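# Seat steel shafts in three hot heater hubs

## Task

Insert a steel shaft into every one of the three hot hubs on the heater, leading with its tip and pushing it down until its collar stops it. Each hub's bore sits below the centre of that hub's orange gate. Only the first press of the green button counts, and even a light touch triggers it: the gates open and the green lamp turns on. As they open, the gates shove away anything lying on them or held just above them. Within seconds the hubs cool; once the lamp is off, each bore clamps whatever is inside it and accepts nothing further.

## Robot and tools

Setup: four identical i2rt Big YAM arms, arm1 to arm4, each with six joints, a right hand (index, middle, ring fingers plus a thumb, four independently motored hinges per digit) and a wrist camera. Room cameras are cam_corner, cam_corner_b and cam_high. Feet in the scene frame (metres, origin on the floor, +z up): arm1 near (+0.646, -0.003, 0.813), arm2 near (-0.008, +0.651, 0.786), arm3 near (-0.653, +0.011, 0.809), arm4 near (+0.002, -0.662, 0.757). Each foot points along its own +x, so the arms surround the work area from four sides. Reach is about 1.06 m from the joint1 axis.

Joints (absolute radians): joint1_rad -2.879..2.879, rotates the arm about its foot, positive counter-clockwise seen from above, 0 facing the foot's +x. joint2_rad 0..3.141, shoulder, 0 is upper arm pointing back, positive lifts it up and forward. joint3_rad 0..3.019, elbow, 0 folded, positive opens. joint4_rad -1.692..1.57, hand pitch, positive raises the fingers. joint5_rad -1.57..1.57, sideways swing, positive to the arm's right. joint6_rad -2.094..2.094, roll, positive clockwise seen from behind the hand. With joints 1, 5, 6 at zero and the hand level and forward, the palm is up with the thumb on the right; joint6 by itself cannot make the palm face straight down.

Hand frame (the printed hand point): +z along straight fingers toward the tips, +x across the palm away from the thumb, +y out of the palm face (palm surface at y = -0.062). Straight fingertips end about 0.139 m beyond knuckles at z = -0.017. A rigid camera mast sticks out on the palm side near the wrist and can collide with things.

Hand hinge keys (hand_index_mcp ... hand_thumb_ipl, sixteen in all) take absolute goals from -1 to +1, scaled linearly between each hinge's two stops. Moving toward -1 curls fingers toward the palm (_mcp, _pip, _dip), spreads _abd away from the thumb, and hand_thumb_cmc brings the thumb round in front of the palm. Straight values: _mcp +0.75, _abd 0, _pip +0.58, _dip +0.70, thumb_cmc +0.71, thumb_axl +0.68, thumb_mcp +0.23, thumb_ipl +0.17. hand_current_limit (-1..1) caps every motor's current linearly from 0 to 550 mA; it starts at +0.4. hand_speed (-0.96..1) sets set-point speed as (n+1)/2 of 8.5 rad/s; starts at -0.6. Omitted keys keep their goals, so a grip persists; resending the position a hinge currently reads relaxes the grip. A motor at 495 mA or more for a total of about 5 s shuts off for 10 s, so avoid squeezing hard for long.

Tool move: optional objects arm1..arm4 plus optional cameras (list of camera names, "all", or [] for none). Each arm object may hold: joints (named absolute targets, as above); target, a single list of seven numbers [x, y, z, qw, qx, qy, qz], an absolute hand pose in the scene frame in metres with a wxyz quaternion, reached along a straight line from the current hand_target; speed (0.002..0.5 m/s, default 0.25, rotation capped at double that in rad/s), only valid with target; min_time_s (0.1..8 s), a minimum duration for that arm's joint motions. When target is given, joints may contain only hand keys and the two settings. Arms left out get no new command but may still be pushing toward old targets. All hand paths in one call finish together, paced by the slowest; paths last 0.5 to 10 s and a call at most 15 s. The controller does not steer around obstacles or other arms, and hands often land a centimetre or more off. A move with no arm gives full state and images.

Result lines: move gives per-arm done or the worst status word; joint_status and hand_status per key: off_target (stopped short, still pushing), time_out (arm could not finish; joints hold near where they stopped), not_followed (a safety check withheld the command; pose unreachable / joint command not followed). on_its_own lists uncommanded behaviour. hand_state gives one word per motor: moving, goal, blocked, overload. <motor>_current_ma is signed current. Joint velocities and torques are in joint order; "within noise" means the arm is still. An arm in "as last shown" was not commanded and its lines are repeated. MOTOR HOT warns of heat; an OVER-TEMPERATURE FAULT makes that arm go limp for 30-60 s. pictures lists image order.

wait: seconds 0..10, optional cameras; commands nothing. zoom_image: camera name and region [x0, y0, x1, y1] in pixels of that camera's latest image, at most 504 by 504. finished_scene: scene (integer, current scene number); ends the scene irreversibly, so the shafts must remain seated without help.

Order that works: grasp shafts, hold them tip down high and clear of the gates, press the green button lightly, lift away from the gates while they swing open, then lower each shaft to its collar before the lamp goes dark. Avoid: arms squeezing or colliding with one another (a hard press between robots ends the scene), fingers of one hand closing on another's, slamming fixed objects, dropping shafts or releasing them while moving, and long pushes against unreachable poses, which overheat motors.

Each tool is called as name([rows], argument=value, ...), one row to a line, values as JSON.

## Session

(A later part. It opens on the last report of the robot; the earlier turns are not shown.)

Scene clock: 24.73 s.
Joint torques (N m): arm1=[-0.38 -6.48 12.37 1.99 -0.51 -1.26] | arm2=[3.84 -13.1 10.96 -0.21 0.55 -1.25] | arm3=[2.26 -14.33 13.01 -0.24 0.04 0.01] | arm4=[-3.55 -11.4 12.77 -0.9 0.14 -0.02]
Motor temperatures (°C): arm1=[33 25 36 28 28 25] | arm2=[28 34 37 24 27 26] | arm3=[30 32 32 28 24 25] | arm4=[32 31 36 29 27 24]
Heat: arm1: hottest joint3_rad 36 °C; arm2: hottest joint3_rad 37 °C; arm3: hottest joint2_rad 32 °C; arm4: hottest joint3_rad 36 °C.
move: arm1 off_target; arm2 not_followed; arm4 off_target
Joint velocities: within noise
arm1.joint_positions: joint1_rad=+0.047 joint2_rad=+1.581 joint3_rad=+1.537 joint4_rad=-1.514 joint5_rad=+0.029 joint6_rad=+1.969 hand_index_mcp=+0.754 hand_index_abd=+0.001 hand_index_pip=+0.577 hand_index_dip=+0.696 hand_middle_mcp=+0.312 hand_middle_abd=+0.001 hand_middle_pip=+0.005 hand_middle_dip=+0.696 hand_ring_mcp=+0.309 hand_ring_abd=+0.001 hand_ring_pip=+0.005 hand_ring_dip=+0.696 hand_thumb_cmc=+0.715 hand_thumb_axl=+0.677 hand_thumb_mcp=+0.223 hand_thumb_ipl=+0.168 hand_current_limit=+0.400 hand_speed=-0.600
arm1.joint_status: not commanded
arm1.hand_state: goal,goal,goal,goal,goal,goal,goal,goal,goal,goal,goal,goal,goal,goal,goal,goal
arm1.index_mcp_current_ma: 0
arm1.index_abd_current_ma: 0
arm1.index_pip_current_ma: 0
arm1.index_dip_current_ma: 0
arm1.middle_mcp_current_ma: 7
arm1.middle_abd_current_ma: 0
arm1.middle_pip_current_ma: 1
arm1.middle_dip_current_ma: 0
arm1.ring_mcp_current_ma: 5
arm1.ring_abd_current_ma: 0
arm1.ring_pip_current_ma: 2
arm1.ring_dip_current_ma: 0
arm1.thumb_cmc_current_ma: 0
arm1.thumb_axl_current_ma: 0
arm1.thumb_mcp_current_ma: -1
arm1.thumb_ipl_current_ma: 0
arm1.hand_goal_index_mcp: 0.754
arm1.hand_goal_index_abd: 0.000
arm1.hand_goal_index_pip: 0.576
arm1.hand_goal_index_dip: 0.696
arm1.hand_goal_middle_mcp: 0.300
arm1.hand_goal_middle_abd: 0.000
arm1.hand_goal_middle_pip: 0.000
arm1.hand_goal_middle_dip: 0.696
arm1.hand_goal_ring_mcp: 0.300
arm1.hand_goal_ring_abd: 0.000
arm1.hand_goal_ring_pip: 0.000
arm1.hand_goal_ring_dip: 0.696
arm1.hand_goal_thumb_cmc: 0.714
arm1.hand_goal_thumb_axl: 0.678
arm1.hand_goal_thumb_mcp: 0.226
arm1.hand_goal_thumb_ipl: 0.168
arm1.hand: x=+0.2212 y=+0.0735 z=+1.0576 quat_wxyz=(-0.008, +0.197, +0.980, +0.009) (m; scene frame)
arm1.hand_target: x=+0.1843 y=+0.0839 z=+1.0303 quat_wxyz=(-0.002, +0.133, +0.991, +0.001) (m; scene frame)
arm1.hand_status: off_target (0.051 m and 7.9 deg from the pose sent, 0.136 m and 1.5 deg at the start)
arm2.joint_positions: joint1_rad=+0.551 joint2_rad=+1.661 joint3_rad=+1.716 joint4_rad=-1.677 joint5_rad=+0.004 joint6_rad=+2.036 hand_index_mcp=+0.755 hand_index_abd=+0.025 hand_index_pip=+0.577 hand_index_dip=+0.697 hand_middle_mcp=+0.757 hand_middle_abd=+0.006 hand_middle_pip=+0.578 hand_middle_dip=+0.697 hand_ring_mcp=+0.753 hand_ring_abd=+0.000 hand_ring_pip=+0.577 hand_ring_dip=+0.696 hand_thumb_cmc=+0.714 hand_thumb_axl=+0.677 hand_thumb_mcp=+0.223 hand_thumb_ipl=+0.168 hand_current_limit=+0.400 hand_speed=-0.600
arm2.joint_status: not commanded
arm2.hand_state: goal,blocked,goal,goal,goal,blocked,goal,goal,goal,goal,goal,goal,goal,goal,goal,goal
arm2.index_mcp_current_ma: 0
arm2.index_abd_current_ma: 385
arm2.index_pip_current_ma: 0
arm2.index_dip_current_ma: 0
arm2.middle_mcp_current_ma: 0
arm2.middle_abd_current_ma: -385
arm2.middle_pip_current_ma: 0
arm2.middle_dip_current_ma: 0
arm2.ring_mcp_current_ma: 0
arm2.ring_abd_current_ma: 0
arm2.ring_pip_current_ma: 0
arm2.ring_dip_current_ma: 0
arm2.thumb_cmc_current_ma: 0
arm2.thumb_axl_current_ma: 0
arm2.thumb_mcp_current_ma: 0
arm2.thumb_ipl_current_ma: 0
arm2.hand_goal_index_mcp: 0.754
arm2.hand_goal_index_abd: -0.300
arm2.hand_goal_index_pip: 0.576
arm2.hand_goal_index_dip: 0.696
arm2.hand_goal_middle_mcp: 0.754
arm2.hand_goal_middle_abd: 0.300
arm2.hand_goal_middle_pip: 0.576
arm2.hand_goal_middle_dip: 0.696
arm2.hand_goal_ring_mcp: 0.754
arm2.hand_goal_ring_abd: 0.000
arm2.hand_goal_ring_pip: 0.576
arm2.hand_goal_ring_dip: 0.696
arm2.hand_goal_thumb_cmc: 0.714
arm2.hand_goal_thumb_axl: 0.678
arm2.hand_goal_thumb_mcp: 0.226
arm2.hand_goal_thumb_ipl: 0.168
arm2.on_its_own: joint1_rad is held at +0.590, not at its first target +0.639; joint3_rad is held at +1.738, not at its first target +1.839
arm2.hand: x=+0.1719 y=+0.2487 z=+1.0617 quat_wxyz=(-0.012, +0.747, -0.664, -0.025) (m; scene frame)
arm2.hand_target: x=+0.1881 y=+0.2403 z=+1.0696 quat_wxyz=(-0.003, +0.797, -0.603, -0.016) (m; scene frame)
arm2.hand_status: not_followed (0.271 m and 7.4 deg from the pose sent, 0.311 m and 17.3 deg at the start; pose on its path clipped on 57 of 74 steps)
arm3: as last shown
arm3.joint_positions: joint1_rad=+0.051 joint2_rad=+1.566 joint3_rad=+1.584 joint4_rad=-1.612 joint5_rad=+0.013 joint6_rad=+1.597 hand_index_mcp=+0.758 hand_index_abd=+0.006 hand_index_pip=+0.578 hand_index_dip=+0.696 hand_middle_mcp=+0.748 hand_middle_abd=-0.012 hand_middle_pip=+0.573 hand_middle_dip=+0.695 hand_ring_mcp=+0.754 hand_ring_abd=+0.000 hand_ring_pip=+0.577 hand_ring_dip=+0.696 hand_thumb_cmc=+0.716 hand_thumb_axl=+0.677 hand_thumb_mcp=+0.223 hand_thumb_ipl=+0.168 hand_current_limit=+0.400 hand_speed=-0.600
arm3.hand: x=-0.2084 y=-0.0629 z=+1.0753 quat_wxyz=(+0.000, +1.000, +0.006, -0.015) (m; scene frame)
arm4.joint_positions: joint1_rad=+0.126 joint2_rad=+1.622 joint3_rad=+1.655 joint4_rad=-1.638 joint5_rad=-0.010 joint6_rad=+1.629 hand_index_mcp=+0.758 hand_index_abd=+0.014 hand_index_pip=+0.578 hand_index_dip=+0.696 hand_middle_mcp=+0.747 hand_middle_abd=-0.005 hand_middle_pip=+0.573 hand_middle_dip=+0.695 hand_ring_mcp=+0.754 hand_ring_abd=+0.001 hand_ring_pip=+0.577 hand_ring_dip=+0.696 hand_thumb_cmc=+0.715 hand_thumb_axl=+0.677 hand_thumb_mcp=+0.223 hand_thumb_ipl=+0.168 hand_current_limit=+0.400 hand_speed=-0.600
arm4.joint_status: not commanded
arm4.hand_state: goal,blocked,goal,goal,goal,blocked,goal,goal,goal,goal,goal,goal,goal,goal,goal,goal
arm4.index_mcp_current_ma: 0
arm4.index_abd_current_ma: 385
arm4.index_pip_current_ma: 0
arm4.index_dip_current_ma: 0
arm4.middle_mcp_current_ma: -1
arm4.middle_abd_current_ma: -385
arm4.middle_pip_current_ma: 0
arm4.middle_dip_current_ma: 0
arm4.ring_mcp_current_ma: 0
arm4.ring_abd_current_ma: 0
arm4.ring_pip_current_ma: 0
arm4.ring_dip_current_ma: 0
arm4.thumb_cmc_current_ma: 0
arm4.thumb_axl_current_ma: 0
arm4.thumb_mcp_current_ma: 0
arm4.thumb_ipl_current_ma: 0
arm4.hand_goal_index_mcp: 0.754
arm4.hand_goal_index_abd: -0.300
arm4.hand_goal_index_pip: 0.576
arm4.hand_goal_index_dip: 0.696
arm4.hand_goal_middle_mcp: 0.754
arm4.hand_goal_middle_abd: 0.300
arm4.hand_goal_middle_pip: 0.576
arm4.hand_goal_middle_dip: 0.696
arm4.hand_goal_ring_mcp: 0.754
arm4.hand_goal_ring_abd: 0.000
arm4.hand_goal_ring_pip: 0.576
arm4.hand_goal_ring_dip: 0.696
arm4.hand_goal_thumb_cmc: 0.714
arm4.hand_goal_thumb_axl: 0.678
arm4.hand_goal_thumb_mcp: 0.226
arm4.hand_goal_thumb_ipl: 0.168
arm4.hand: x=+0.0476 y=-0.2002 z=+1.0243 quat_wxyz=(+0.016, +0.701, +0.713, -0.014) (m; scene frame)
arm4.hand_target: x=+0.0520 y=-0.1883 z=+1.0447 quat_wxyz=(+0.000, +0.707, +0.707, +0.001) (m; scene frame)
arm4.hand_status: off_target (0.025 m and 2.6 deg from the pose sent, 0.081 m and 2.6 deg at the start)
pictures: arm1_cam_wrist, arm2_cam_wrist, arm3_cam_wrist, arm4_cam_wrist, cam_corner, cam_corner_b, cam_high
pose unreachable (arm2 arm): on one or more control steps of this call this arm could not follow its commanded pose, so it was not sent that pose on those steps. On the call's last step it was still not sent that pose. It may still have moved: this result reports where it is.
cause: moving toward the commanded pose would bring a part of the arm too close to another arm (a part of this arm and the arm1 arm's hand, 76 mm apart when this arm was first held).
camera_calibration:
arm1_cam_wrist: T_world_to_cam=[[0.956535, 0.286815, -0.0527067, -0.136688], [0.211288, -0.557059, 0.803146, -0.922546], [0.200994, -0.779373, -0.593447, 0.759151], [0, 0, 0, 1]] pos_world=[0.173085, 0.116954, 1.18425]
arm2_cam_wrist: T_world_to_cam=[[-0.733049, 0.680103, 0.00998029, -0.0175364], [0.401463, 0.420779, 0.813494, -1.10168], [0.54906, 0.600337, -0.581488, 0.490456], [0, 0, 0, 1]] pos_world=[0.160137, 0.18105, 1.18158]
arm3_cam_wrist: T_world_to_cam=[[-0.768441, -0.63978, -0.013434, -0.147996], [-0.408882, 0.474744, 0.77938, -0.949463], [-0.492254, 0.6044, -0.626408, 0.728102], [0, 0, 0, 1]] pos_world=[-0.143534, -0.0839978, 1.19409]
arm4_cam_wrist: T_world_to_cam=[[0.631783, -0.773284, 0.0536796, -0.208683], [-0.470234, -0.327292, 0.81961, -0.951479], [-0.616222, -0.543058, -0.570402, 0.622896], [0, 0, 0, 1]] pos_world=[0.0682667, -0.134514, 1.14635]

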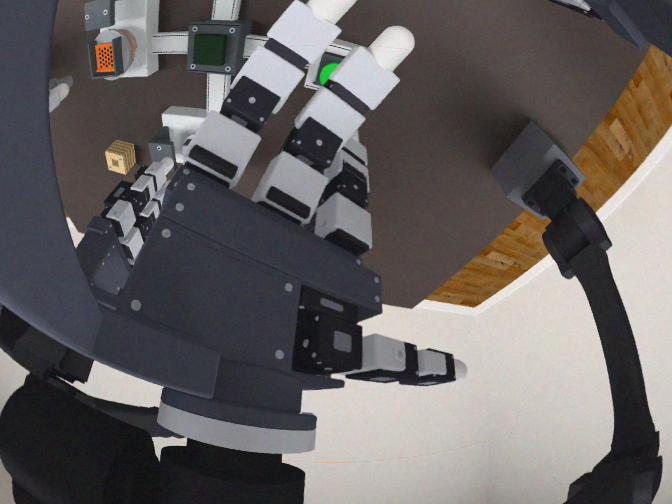

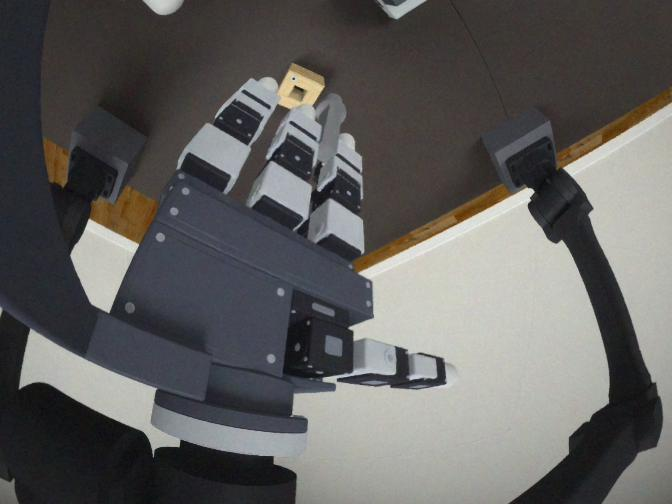

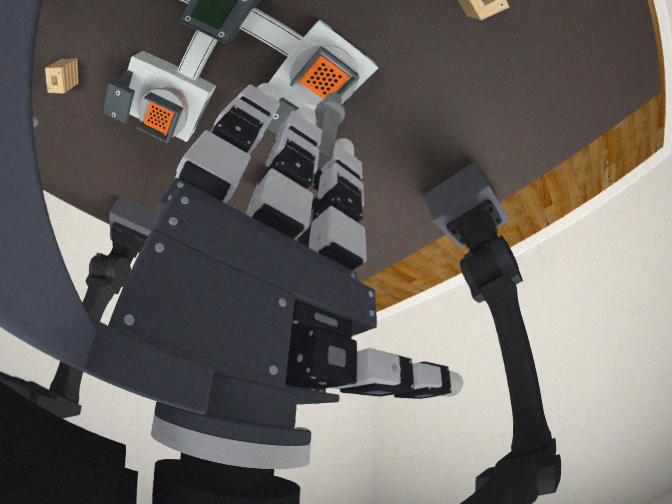

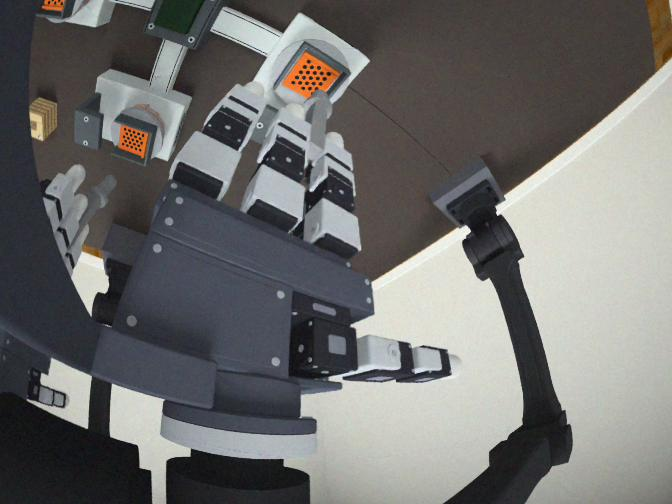

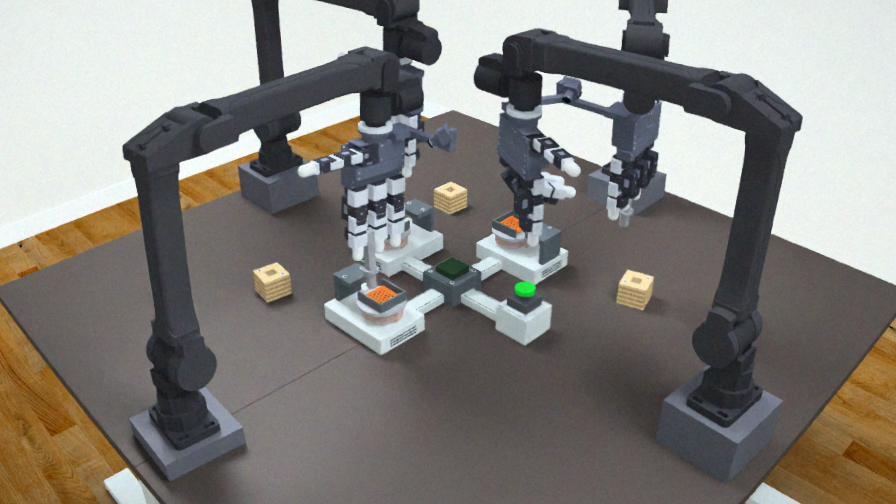

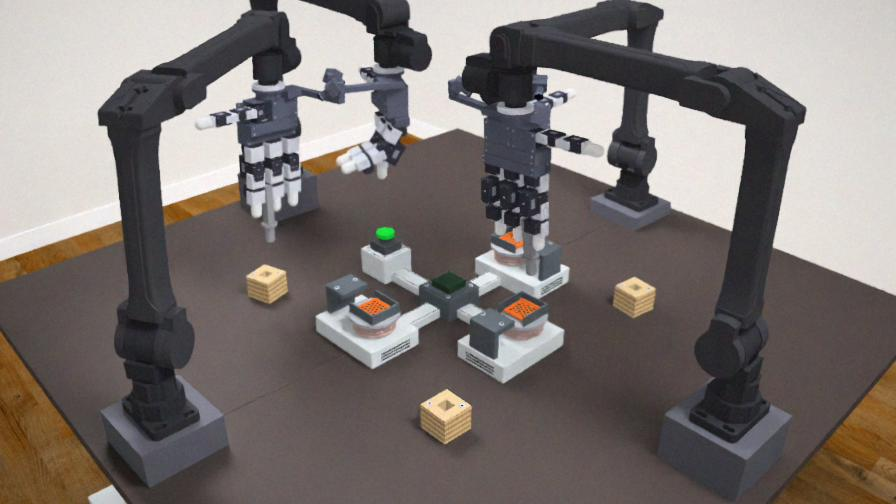

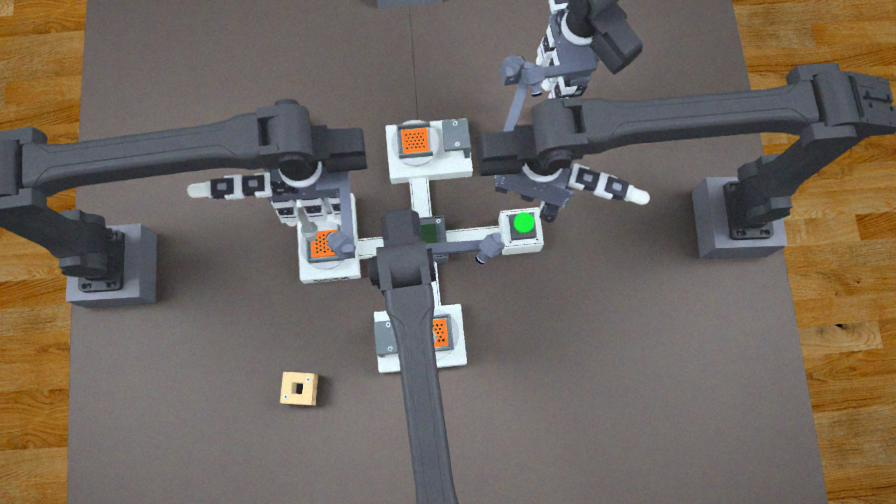

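move(arm1={"target": [0.34, 0.0, 1.12, 0, 0.1305, 0.9914, 0], "speed": 0.4}, arm3={"target": [-0.2006, -0.0777, 1.065, -0.04, 0.9992, 0, 0], "speed": 0.2}, arm4={"target": [0.0675, -0.1922, 1.05, -0.0227, 0.7068, 0.7068, -0.0177], "speed": 0.2})

move(arm2={"target": [-0.0915, 0.19, 1.07, 0, 0.7071, -0.7071, 0], "speed": 0.25}, arm3={"target": [-0.2006, -0.0777, 1.04, -0.04, 0.9992, 0, 0], "speed": 0.1}, arm4={"target": [0.0675, -0.1922, 1.025, -0.0227, 0.7068, 0.7068, -0.0177], "speed": 0.1}, cameras=["all"])

zoom_image(camera="arm2_cam_wrist", region=[270, 40, 390, 130])

zoom_image(camera="arm3_cam_wrist", region=[270, 40, 390, 130])

zoom_image(camera="arm4_cam_wrist", region=[270, 40, 390, 130])

Scene clock: 31.23 s.
Joint torques (N m): arm1=[1.26 -6.48 9.96 -0.21 0.18 0.05] | arm2=[1.26 -13.16 10.99 -0.24 0.11 -0.04] | arm3=[2.08 -15.09 9.01 0.59 -0.16 -0.14] | arm4=[-3.37 -12.81 12.71 -0.9 -0.03 -0.21]
Motor temperatures (°C): arm1=[33 25 37 28 28 26] | arm2=[28 35 38 24 27 26] | arm3=[30 32 34 28 24 25] | arm4=[31 31 36 29 27 24]
Heat: arm1: hottest joint3_rad 37 °C; arm2: hottest joint3_rad 38 °C; arm3: hottest joint3_rad 34 °C; arm4: hottest joint3_rad 36 °C.
move: arm1 done; arm3 done; arm4 off_target
Joint velocities: within noise
arm1.joint_positions: joint1_rad=+0.259 joint2_rad=+1.265 joint3_rad=+1.384 joint4_rad=-1.668 joint5_rad=+0.007 joint6_rad=+2.044 hand_index_mcp=+0.754 hand_index_abd=+0.001 hand_index_pip=+0.577 hand_index_dip=+0.696 hand_middle_mcp=+0.312 hand_middle_abd=+0.001 hand_middle_pip=+0.005 hand_middle_dip=+0.696 hand_ring_mcp=+0.309 hand_ring_abd=+0.001 hand_ring_pip=+0.005 hand_ring_dip=+0.696 hand_thumb_cmc=+0.715 hand_thumb_axl=+0.677 hand_thumb_mcp=+0.223 hand_thumb_ipl=+0.168 hand_current_limit=+0.400 hand_speed=-0.600
arm1.joint_status: not commanded
arm1.hand_state: goal,goal,goal,goal,goal,goal,goal,goal,goal,goal,goal,goal,goal,goal,goal,goal
arm1.index_mcp_current_ma: 0
arm1.index_abd_current_ma: 0
arm1.index_pip_current_ma: 0
arm1.index_dip_current_ma: 0
arm1.middle_mcp_current_ma: 7
arm1.middle_abd_current_ma: 0
arm1.middle_pip_current_ma: 1
arm1.middle_dip_current_ma: 0
arm1.ring_mcp_current_ma: 5
arm1.ring_abd_current_ma: 0
arm1.ring_pip_current_ma: 2
arm1.ring_dip_current_ma: 0
arm1.thumb_cmc_current_ma: 0
arm1.thumb_axl_current_ma: 0
arm1.thumb_mcp_current_ma: -1
arm1.thumb_ipl_current_ma: 0
arm1.hand_goal_index_mcp: 0.754
arm1.hand_goal_index_abd: 0.000
arm1.hand_goal_index_pip: 0.576
arm1.hand_goal_index_dip: 0.696
arm1.hand_goal_middle_mcp: 0.300
arm1.hand_goal_middle_abd: 0.000
arm1.hand_goal_middle_pip: 0.000
arm1.hand_goal_middle_dip: 0.696
arm1.hand_goal_ring_mcp: 0.300
arm1.hand_goal_ring_abd: 0.000
arm1.hand_goal_ring_pip: 0.000
arm1.hand_goal_ring_dip: 0.696
arm1.hand_goal_thumb_cmc: 0.714
arm1.hand_goal_thumb_axl: 0.678
arm1.hand_goal_thumb_mcp: 0.226
arm1.hand_goal_thumb_ipl: 0.168
arm1.hand: x=+0.3399 y=+0.0019 z=+1.1220 quat_wxyz=(-0.010, +0.130, +0.992, -0.004) (m; scene frame)
arm1.hand_target: x=+0.3400 y=+0.0000 z=+1.1201 quat_wxyz=(+0.000, +0.130, +0.991, +0.000) (m; scene frame)
arm1.hand_status: done (0.003 m and 1.3 deg from the pose sent, 0.153 m and 7.9 deg at the start)
arm2: as last shown
arm2.joint_positions: joint1_rad=+0.584 joint2_rad=+1.661 joint3_rad=+1.716 joint4_rad=-1.676 joint5_rad=+0.016 joint6_rad=+1.925 hand_index_mcp=+0.755 hand_index_abd=+0.025 hand_index_pip=+0.578 hand_index_dip=+0.697 hand_middle_mcp=+0.757 hand_middle_abd=+0.006 hand_middle_pip=+0.578 hand_middle_dip=+0.697 hand_ring_mcp=+0.753 hand_ring_abd=+0.000 hand_ring_pip=+0.577 hand_ring_dip=+0.696 hand_thumb_cmc=+0.714 hand_thumb_axl=+0.677 hand_thumb_mcp=+0.223 hand_thumb_ipl=+0.168 hand_current_limit=+0.400 hand_speed=-0.600
arm2.on_its_own: joint1_rad is held at +0.590, not at its first target +0.639; joint3_rad is held at +1.738, not at its first target +1.839
arm2.hand: x=+0.1833 y=+0.2439 z=+1.0622 quat_wxyz=(-0.007, +0.793, -0.608, -0.026) (m; scene frame)
arm2.hand_target: x=+0.1881 y=+0.2404 z=+1.0696 quat_wxyz=(-0.003, +0.797, -0.603, -0.016) (m; scene frame)
arm3.joint_positions: joint1_rad=-0.004 joint2_rad=+1.566 joint3_rad=+1.578 joint4_rad=-1.580 joint5_rad=-0.064 joint6_rad=+1.553 hand_index_mcp=+0.757 hand_index_abd=+0.006 hand_index_pip=+0.578 hand_index_dip=+0.696 hand_middle_mcp=+0.747 hand_middle_abd=-0.012 hand_middle_pip=+0.572 hand_middle_dip=+0.695 hand_ring_mcp=+0.754 hand_ring_abd=+0.000 hand_ring_pip=+0.577 hand_ring_dip=+0.696 hand_thumb_cmc=+0.716 hand_thumb_axl=+0.677 hand_thumb_mcp=+0.223 hand_thumb_ipl=+0.168 hand_current_limit=+0.400 hand_speed=-0.600
arm3.joint_status: not commanded
arm3.hand_state: goal,blocked,goal,goal,goal,blocked,goal,goal,goal,goal,goal,goal,goal,goal,goal,goal
arm3.index_mcp_current_ma: 1
arm3.index_abd_current_ma: 385
arm3.index_pip_current_ma: 0
arm3.index_dip_current_ma: 0
arm3.middle_mcp_current_ma: -2
arm3.middle_abd_current_ma: -385
arm3.middle_pip_current_ma: -1
arm3.middle_dip_current_ma: 0
arm3.ring_mcp_current_ma: 0
arm3.ring_abd_current_ma: 0
arm3.ring_pip_current_ma: 0
arm3.ring_dip_current_ma: 0
arm3.thumb_cmc_current_ma: 0
arm3.thumb_axl_current_ma: 0
arm3.thumb_mcp_current_ma: -1
arm3.thumb_ipl_current_ma: 0
arm3.hand_goal_index_mcp: 0.754
arm3.hand_goal_index_abd: -0.300
arm3.hand_goal_index_pip: 0.576
arm3.hand_goal_index_dip: 0.696
arm3.hand_goal_middle_mcp: 0.754
arm3.hand_goal_middle_abd: 0.300
arm3.hand_goal_middle_pip: 0.576
arm3.hand_goal_middle_dip: 0.696
arm3.hand_goal_ring_mcp: 0.754
arm3.hand_goal_ring_abd: 0.000
arm3.hand_goal_ring_pip: 0.576
arm3.hand_goal_ring_dip: 0.696
arm3.hand_goal_thumb_cmc: 0.714
arm3.hand_goal_thumb_axl: 0.678
arm3.hand_goal_thumb_mcp: 0.226
arm3.hand_goal_thumb_ipl: 0.168
arm3.hand: x=-0.2028 y=-0.0744 z=+1.0657 quat_wxyz=(-0.038, +0.999, +0.001, -0.002) (m; scene frame)
arm3.hand_target: x=-0.2006 y=-0.0776 z=+1.0650 quat_wxyz=(-0.040, +0.999, +0.000, +0.000) (m; scene frame)
arm3.hand_status: done (0.004 m and 0.3 deg from the pose sent, 0.020 m and 5.0 deg at the start)
arm4.joint_positions: joint1_rad=+0.072 joint2_rad=+1.622 joint3_rad=+1.655 joint4_rad=-1.651 joint5_rad=-0.065 joint6_rad=+1.599 hand_index_mcp=+0.758 hand_index_abd=+0.014 hand_index_pip=+0.578 hand_index_dip=+0.696 hand_middle_mcp=+0.747 hand_middle_abd=-0.005 hand_middle_pip=+0.573 hand_middle_dip=+0.695 hand_ring_mcp=+0.754 hand_ring_abd=+0.001 hand_ring_pip=+0.577 hand_ring_dip=+0.696 hand_thumb_cmc=+0.715 hand_thumb_axl=+0.677 hand_thumb_mcp=+0.223 hand_thumb_ipl=+0.168 hand_current_limit=+0.400 hand_speed=-0.600
arm4.joint_status: not commanded
arm4.hand_state: goal,blocked,goal,goal,goal,blocked,goal,goal,goal,goal,goal,goal,goal,goal,goal,goal
arm4.index_mcp_current_ma: 0
arm4.index_abd_current_ma: 385
arm4.index_pip_current_ma: 0
arm4.index_dip_current_ma: 0
arm4.middle_mcp_current_ma: -1
arm4.middle_abd_current_ma: -385
arm4.middle_pip_current_ma: 0
arm4.middle_dip_current_ma: 0
arm4.ring_mcp_current_ma: 0
arm4.ring_abd_current_ma: 0
arm4.ring_pip_current_ma: 0
arm4.ring_dip_current_ma: 0
arm4.thumb_cmc_current_ma: 0
arm4.thumb_axl_current_ma: 0
arm4.thumb_mcp_current_ma: 0
arm4.thumb_ipl_current_ma: 0
arm4.hand_goal_index_mcp: 0.754
arm4.hand_goal_index_abd: -0.300
arm4.hand_goal_index_pip: 0.576
arm4.hand_goal_index_dip: 0.696
arm4.hand_goal_middle_mcp: 0.754
arm4.hand_goal_middle_abd: 0.300
arm4.hand_goal_middle_pip: 0.576
arm4.hand_goal_middle_dip: 0.696
arm4.hand_goal_ring_mcp: 0.754
arm4.hand_goal_ring_abd: 0.000
arm4.hand_goal_ring_pip: 0.576
arm4.hand_goal_ring_dip: 0.696
arm4.hand_goal_thumb_cmc: 0.714
arm4.hand_goal_thumb_axl: 0.678
arm4.hand_goal_thumb_mcp: 0.226
arm4.hand_goal_thumb_ipl: 0.168
arm4.hand: x=+0.0636 y=-0.2045 z=+1.0206 quat_wxyz=(+0.001, +0.710, +0.703, -0.039) (m; scene frame)
arm4.hand_target: x=+0.0675 y=-0.1940 z=+1.0497 quat_wxyz=(-0.023, +0.707, +0.707, -0.017) (m; scene frame)
arm4.hand_status: off_target (0.032 m and 3.7 deg from the pose sent, 0.033 m and 4.5 deg at the start)
pictures: none

Scene clock: 33.30 s.
Joint torques (N m): arm1=[1.08 -6.42 10 -0.2 0.19 0.04] | arm2=[0.56 -11.52 12.96 -0.08 0.04 -0.04] | arm3=[1.85 -14.92 8.85 0.53 -0.16 -0.12] | arm4=[-3.31 -12.98 8.23 0.17 -0.06 -0.22]
Motor temperatures (°C): arm1=[33 25 38 28 28 26] | arm2=[28 35 38 24 27 26] | arm3=[30 32 34 28 24 25] | arm4=[31 31 37 29 27 24]
Heat: arm1: hottest joint3_rad 38 °C; arm2: hottest joint3_rad 38 °C; arm3: hottest joint3_rad 34 °C; arm4: hottest joint3_rad 37 °C.
move: arm2 off_target; arm3 done; arm4 done
Joint velocities: within noise
arm1: as last shown
arm1.hand: x=+0.3399 y=+0.0019 z=+1.1220 quat_wxyz=(-0.010, +0.130, +0.991, -0.004) (m; scene frame)
arm2.joint_positions: joint1_rad=-0.017 joint2_rad=+1.580 joint3_rad=+1.620 joint4_rad=-1.636 joint5_rad=+0.010 joint6_rad=+1.591 hand_index_mcp=+0.753 hand_index_abd=+0.025 hand_index_pip=+0.577 hand_index_dip=+0.698 hand_middle_mcp=+0.755 hand_middle_abd=+0.006 hand_middle_pip=+0.577 hand_middle_dip=+0.697 hand_ring_mcp=+0.753 hand_ring_abd=+0.000 hand_ring_pip=+0.577 hand_ring_dip=+0.696 hand_thumb_cmc=+0.714 hand_thumb_axl=+0.677 hand_thumb_mcp=+0.223 hand_thumb_ipl=+0.168 hand_current_limit=+0.400 hand_speed=-0.600
arm2.joint_status: not commanded
arm2.hand_state: goal,blocked,goal,goal,goal,blocked,goal,goal,goal,goal,goal,goal,goal,goal,goal,goal
arm2.index_mcp_current_ma: 0
arm2.index_abd_current_ma: 385
arm2.index_pip_current_ma: 0
arm2.index_dip_current_ma: 0
arm2.middle_mcp_current_ma: 0
arm2.middle_abd_current_ma: -385
arm2.middle_pip_current_ma: 0
arm2.middle_dip_current_ma: 0
arm2.ring_mcp_current_ma: 0
arm2.ring_abd_current_ma: 0
arm2.ring_pip_current_ma: 0
arm2.ring_dip_current_ma: 0
arm2.thumb_cmc_current_ma: 0
arm2.thumb_axl_current_ma: 0
arm2.thumb_mcp_current_ma: 0
arm2.thumb_ipl_current_ma: 0
arm2.hand_goal_index_mcp: 0.754
arm2.hand_goal_index_abd: -0.300
arm2.hand_goal_index_pip: 0.576
arm2.hand_goal_index_dip: 0.696
arm2.hand_goal_middle_mcp: 0.754
arm2.hand_goal_middle_abd: 0.300
arm2.hand_goal_middle_pip: 0.576
arm2.hand_goal_middle_dip: 0.696
arm2.hand_goal_ring_mcp: 0.754
arm2.hand_goal_ring_abd: 0.000
arm2.hand_goal_ring_pip: 0.576
arm2.hand_goal_ring_dip: 0.696
arm2.hand_goal_thumb_cmc: 0.714
arm2.hand_goal_thumb_axl: 0.678
arm2.hand_goal_thumb_mcp: 0.226
arm2.hand_goal_thumb_ipl: 0.168
arm2.hand: x=-0.0909 y=+0.2026 z=+1.0583 quat_wxyz=(-0.012, +0.705, -0.709, -0.013) (m; scene frame)
arm2.hand_target: x=-0.0915 y=+0.1906 z=+1.0699 quat_wxyz=(+0.000, +0.707, -0.707, +0.000) (m; scene frame)
arm2.hand_status: off_target (0.017 m and 2.1 deg from the pose sent, 0.280 m and 15.3 deg at the start)
arm3.joint_positions: joint1_rad=-0.004 joint2_rad=+1.566 joint3_rad=+1.515 joint4_rad=-1.516 joint5_rad=-0.064 joint6_rad=+1.552 hand_index_mcp=+0.757 hand_index_abd=+0.006 hand_index_pip=+0.578 hand_index_dip=+0.696 hand_middle_mcp=+0.747 hand_middle_abd=-0.012 hand_middle_pip=+0.572 hand_middle_dip=+0.695 hand_ring_mcp=+0.754 hand_ring_abd=+0.000 hand_ring_pip=+0.577 hand_ring_dip=+0.696 hand_thumb_cmc=+0.716 hand_thumb_axl=+0.677 hand_thumb_mcp=+0.223 hand_thumb_ipl=+0.168 hand_current_limit=+0.400 hand_speed=-0.600
arm3.joint_status: not commanded
arm3.hand_state: goal,blocked,goal,goal,goal,blocked,goal,goal,goal,goal,goal,goal,goal,goal,goal,goal
arm3.index_mcp_current_ma: 1
arm3.index_abd_current_ma: 385
arm3.index_pip_current_ma: 0
arm3.index_dip_current_ma: 0
arm3.middle_mcp_current_ma: -2
arm3.middle_abd_current_ma: -385
arm3.middle_pip_current_ma: -1
arm3.middle_dip_current_ma: 0
arm3.ring_mcp_current_ma: 0
arm3.ring_abd_current_ma: 0
arm3.ring_pip_current_ma: 0
arm3.ring_dip_current_ma: 0
arm3.thumb_cmc_current_ma: 0
arm3.thumb_axl_current_ma: 0
arm3.thumb_mcp_current_ma: -1
arm3.thumb_ipl_current_ma: 0
arm3.hand_goal_index_mcp: 0.754
arm3.hand_goal_index_abd: -0.300
arm3.hand_goal_index_pip: 0.576
arm3.hand_goal_index_dip: 0.696
arm3.hand_goal_middle_mcp: 0.754
arm3.hand_goal_middle_abd: 0.300
arm3.hand_goal_middle_pip: 0.576
arm3.hand_goal_middle_dip: 0.696
arm3.hand_goal_ring_mcp: 0.754
arm3.hand_goal_ring_abd: 0.000
arm3.hand_goal_ring_pip: 0.576
arm3.hand_goal_ring_dip: 0.696
arm3.hand_goal_thumb_cmc: 0.714
arm3.hand_goal_thumb_axl: 0.678
arm3.hand_goal_thumb_mcp: 0.226
arm3.hand_goal_thumb_ipl: 0.168
arm3.hand: x=-0.2031 y=-0.0741 z=+1.0416 quat_wxyz=(-0.038, +0.999, +0.001, -0.002) (m; scene frame)
arm3.hand_target: x=-0.2006 y=-0.0776 z=+1.0400 quat_wxyz=(-0.040, +0.999, +0.000, +0.000) (m; scene frame)
arm3.hand_status: done (0.005 m and 0.3 deg from the pose sent, 0.026 m and 0.3 deg at the start)
arm4.joint_positions: joint1_rad=+0.072 joint2_rad=+1.622 joint3_rad=+1.655 joint4_rad=-1.612 joint5_rad=-0.065 joint6_rad=+1.599 hand_index_mcp=+0.758 hand_index_abd=+0.014 hand_index_pip=+0.578 hand_index_dip=+0.696 hand_middle_mcp=+0.747 hand_middle_abd=-0.005 hand_middle_pip=+0.573 hand_middle_dip=+0.695 hand_ring_mcp=+0.754 hand_ring_abd=+0.001 hand_ring_pip=+0.577 hand_ring_dip=+0.696 hand_thumb_cmc=+0.715 hand_thumb_axl=+0.677 hand_thumb_mcp=+0.223 hand_thumb_ipl=+0.168 hand_current_limit=+0.400 hand_speed=-0.600
arm4.joint_status: not commanded
arm4.hand_state: goal,blocked,goal,goal,goal,blocked,goal,goal,goal,goal,goal,goal,goal,goal,goal,goal
arm4.index_mcp_current_ma: 0
arm4.index_abd_current_ma: 385
arm4.index_pip_current_ma: 0
arm4.index_dip_current_ma: 0
arm4.middle_mcp_current_ma: -1
arm4.middle_abd_current_ma: -385
arm4.middle_pip_current_ma: 0
arm4.middle_dip_current_ma: 0
arm4.ring_mcp_current_ma: 0
arm4.ring_abd_current_ma: 0
arm4.ring_pip_current_ma: 0
arm4.ring_dip_current_ma: 0
arm4.thumb_cmc_current_ma: 0
arm4.thumb_axl_current_ma: 0
arm4.thumb_mcp_current_ma: 0
arm4.thumb_ipl_current_ma: 0
arm4.hand_goal_index_mcp: 0.754
arm4.hand_goal_index_abd: -0.300
arm4.hand_goal_index_pip: 0.576
arm4.hand_goal_index_dip: 0.696
arm4.hand_goal_middle_mcp: 0.754
arm4.hand_goal_middle_abd: 0.300
arm4.hand_goal_middle_pip: 0.576
arm4.hand_goal_middle_dip: 0.696
arm4.hand_goal_ring_mcp: 0.754
arm4.hand_goal_ring_abd: 0.000
arm4.hand_goal_ring_pip: 0.576
arm4.hand_goal_ring_dip: 0.696
arm4.hand_goal_thumb_cmc: 0.714
arm4.hand_goal_thumb_axl: 0.678
arm4.hand_goal_thumb_mcp: 0.226
arm4.hand_goal_thumb_ipl: 0.168
arm4.hand: x=+0.0634 y=-0.1947 z=+1.0193 quat_wxyz=(-0.013, +0.710, +0.704, -0.025) (m; scene frame)
arm4.hand_target: x=+0.0675 y=-0.1922 z=+1.0250 quat_wxyz=(-0.023, +0.707, +0.707, -0.018) (m; scene frame)
arm4.hand_status: done (0.007 m and 1.5 deg from the pose sent, 0.014 m and 3.7 deg at the start)
pictures: arm1_cam_wrist, arm2_cam_wrist, arm3_cam_wrist, arm4_cam_wrist, cam_corner, cam_corner_b, cam_high
camera_calibration:
arm1_cam_wrist: T_world_to_cam=[[0.90789, 0.413409, -0.0694881, -0.191229], [0.291245, -0.502808, 0.813855, -1.07854], [0.301516, -0.759129, -0.576898, 0.664854], [0, 0, 0, 1]] pos_world=[0.287271, 0.0414647, 1.24804]
arm2_cam_wrist: T_world_to_cam=[[-0.643878, 0.765015, -0.0131664, -0.163371], [0.438393, 0.382969, 0.813109, -0.962541], [0.627083, 0.517771, -0.581963, 0.684701], [0, 0, 0, 1]] pos_world=[-0.112584, 0.139086, 1.17897]
arm3_cam_wrist: T_world_to_cam=[[-0.774768, -0.626719, -0.0834116, -0.0789899], [-0.424766, 0.418249, 0.802896, -0.947655], [-0.468303, 0.657489, -0.590255, 0.687549], [0, 0, 0, 1]] pos_world=[-0.141749, -0.105204, 1.16011]
arm4_cam_wrist: T_world_to_cam=[[0.6128, -0.790237, -0.00111813, -0.160387], [-0.43235, -0.336455, 0.836583, -0.959697], [-0.661475, -0.512175, -0.547839, 0.618632], [0, 0, 0, 1]] pos_world=[0.0925704, -0.132791, 1.1416]

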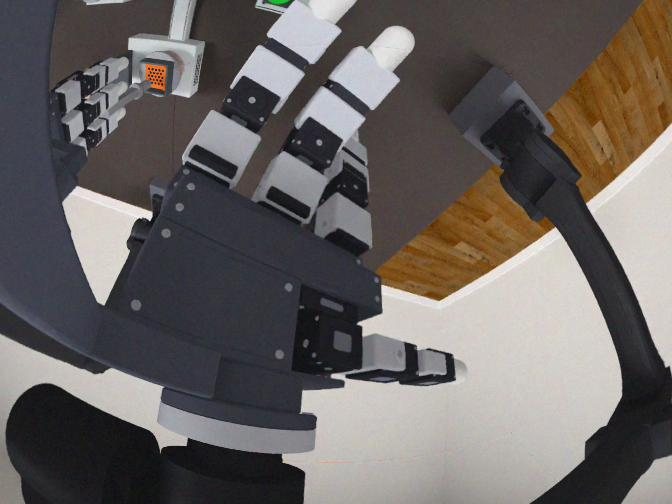

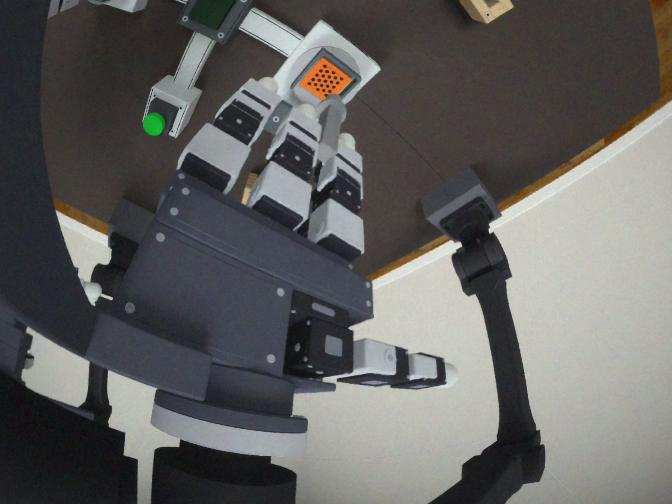

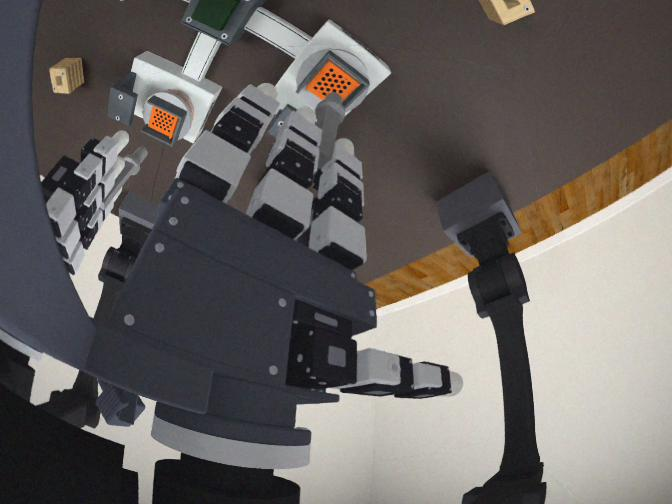

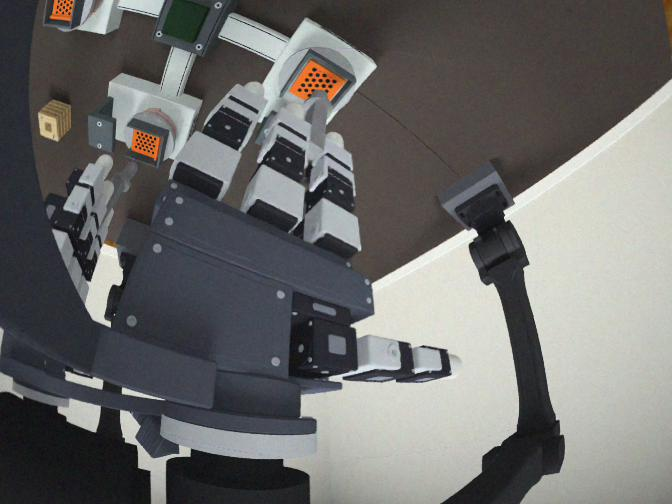

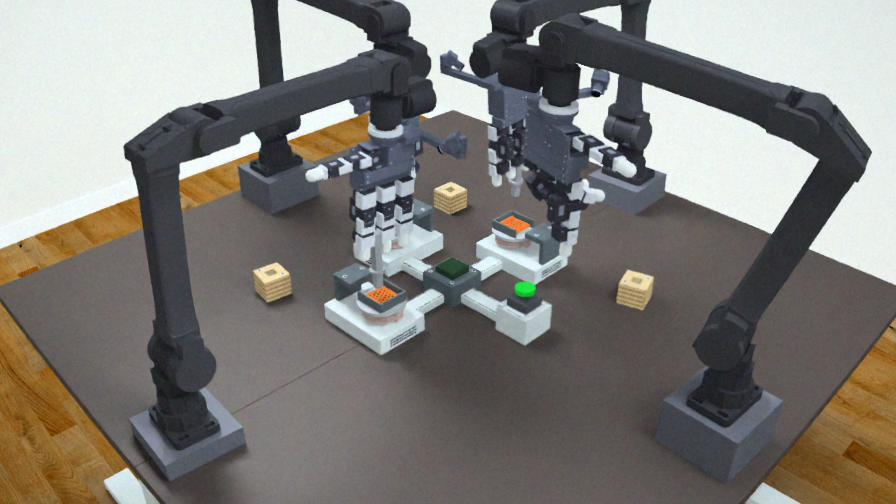

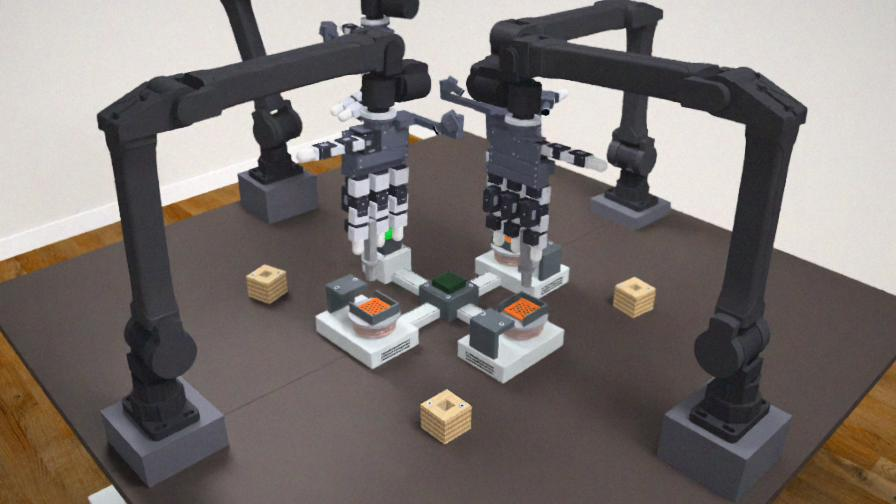

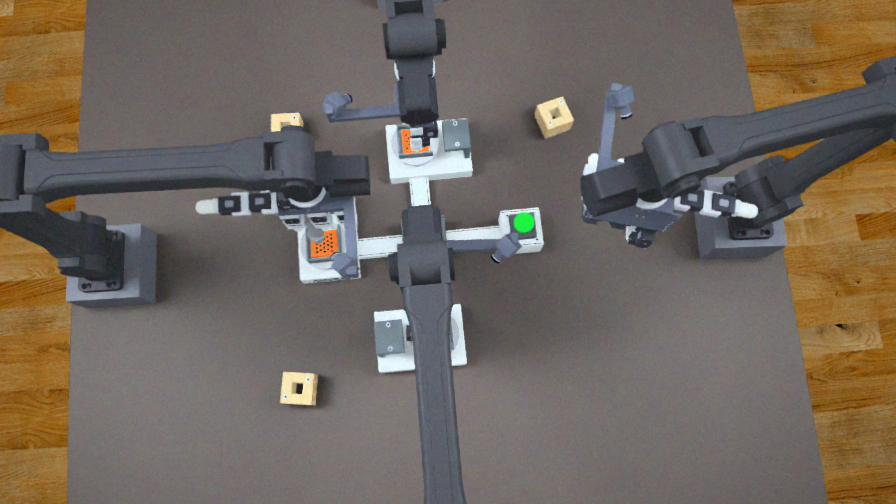

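Scaled by 4.200 from the camera's 672x504 image, which has a finer 960x720 frame.

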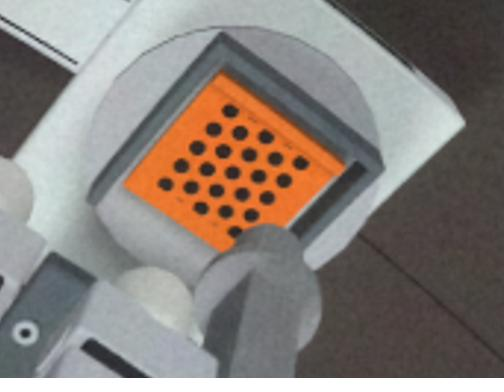

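Scaled by 4.200 from the camera's 672x504 image, which has a finer 960x720 frame.

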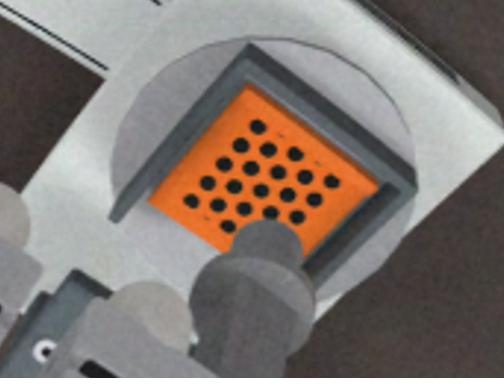

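Scaled by 4.200 from the camera's 672x504 image, which has a finer 960x720 frame.

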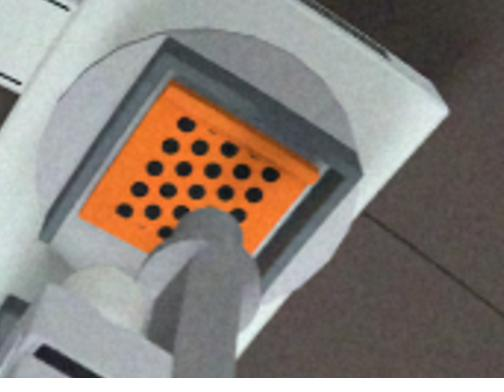

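zoom_image(camera="cam_corner_b", region=[500, 205, 570, 290])

zoom_image(camera="cam_corner", region=[345, 215, 415, 300])

zoom_image(camera="cam_corner", region=[480, 130, 550, 215])

zoom_image(camera="cam_corner_b", region=[340, 205, 410, 290])

zoom_image(camera="cam_high", region=[280, 200, 370, 290])

zoom_image(camera="cam_high", region=[380, 100, 470, 190])

Scaled by 5.929 from the camera's 896x504 image, which has a finer 1280x720 frame.

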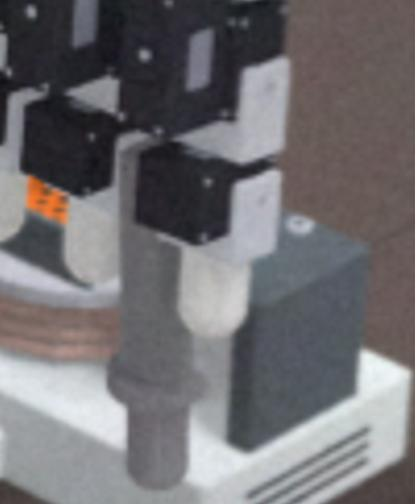

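Scaled by 5.929 from the camera's 896x504 image, which has a finer 1280x720 frame.

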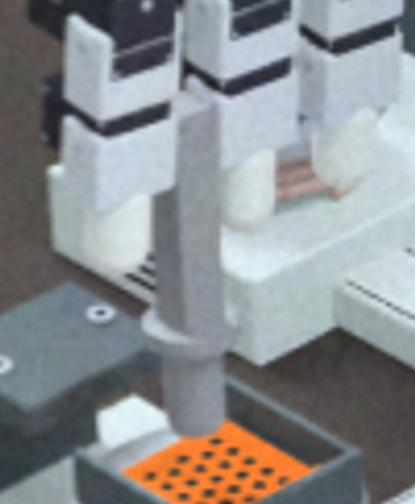

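Scaled by 5.929 from the camera's 896x504 image, which has a finer 1280x720 frame.

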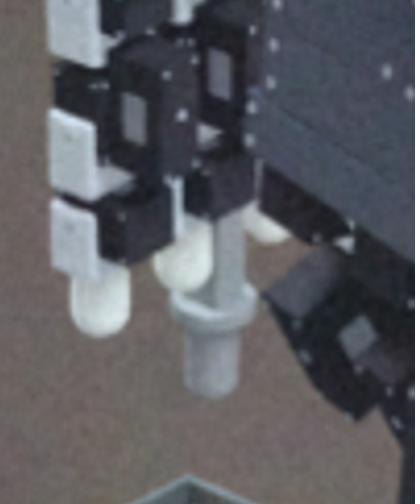

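Scaled by 5.929 from the camera's 896x504 image, which has a finer 1280x720 frame.

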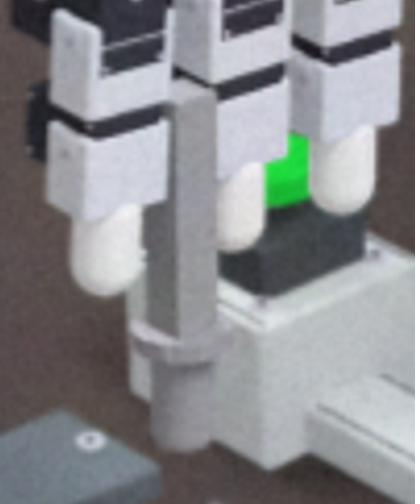

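Scaled by 5.600 from the camera's 896x504 image, which has a finer 1280x720 frame.

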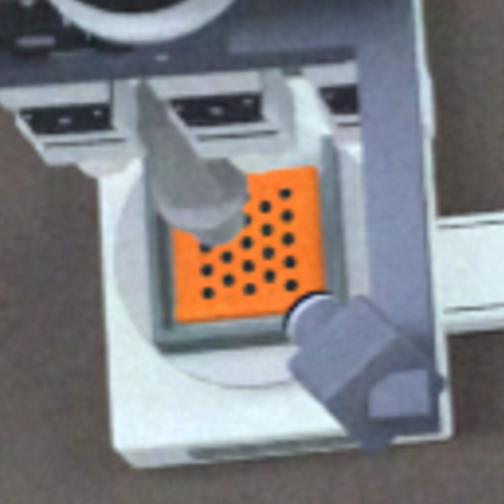

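Scaled by 5.600 from the camera's 896x504 image, which has a finer 1280x720 frame.

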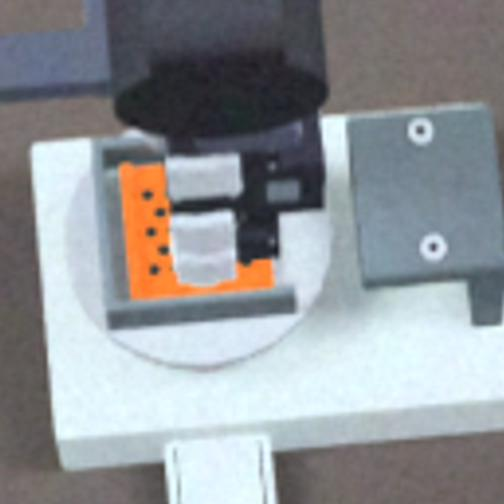

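zoom_image(camera="cam_corner", region=[470, 150, 600, 350])

zoom_image(camera="cam_corner", region=[310, 240, 440, 360])

zoom_image(camera="cam_corner_b", region=[320, 200, 450, 370])

Scaled by 2.520 from the camera's 896x504 image, which has a finer 1280x720 frame.

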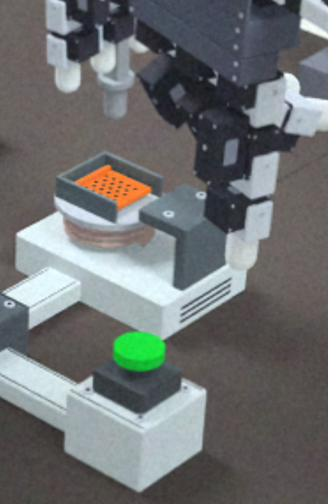

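Scaled by 3.877 from the camera's 896x504 image, which has a finer 1280x720 frame.

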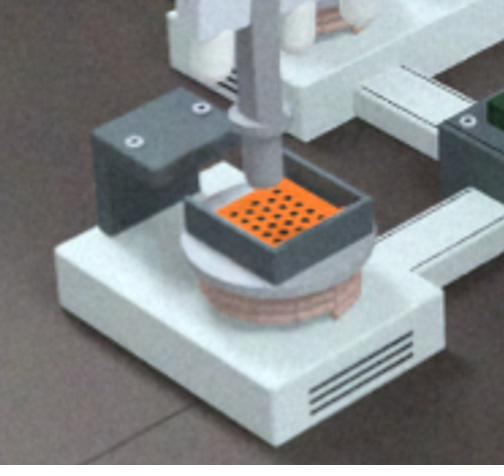

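Scaled by 2.965 from the camera's 896x504 image, which has a finer 1280x720 frame.

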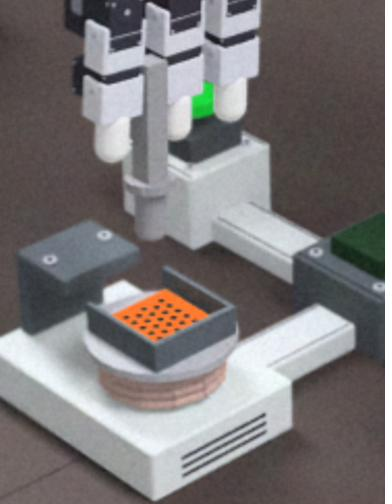

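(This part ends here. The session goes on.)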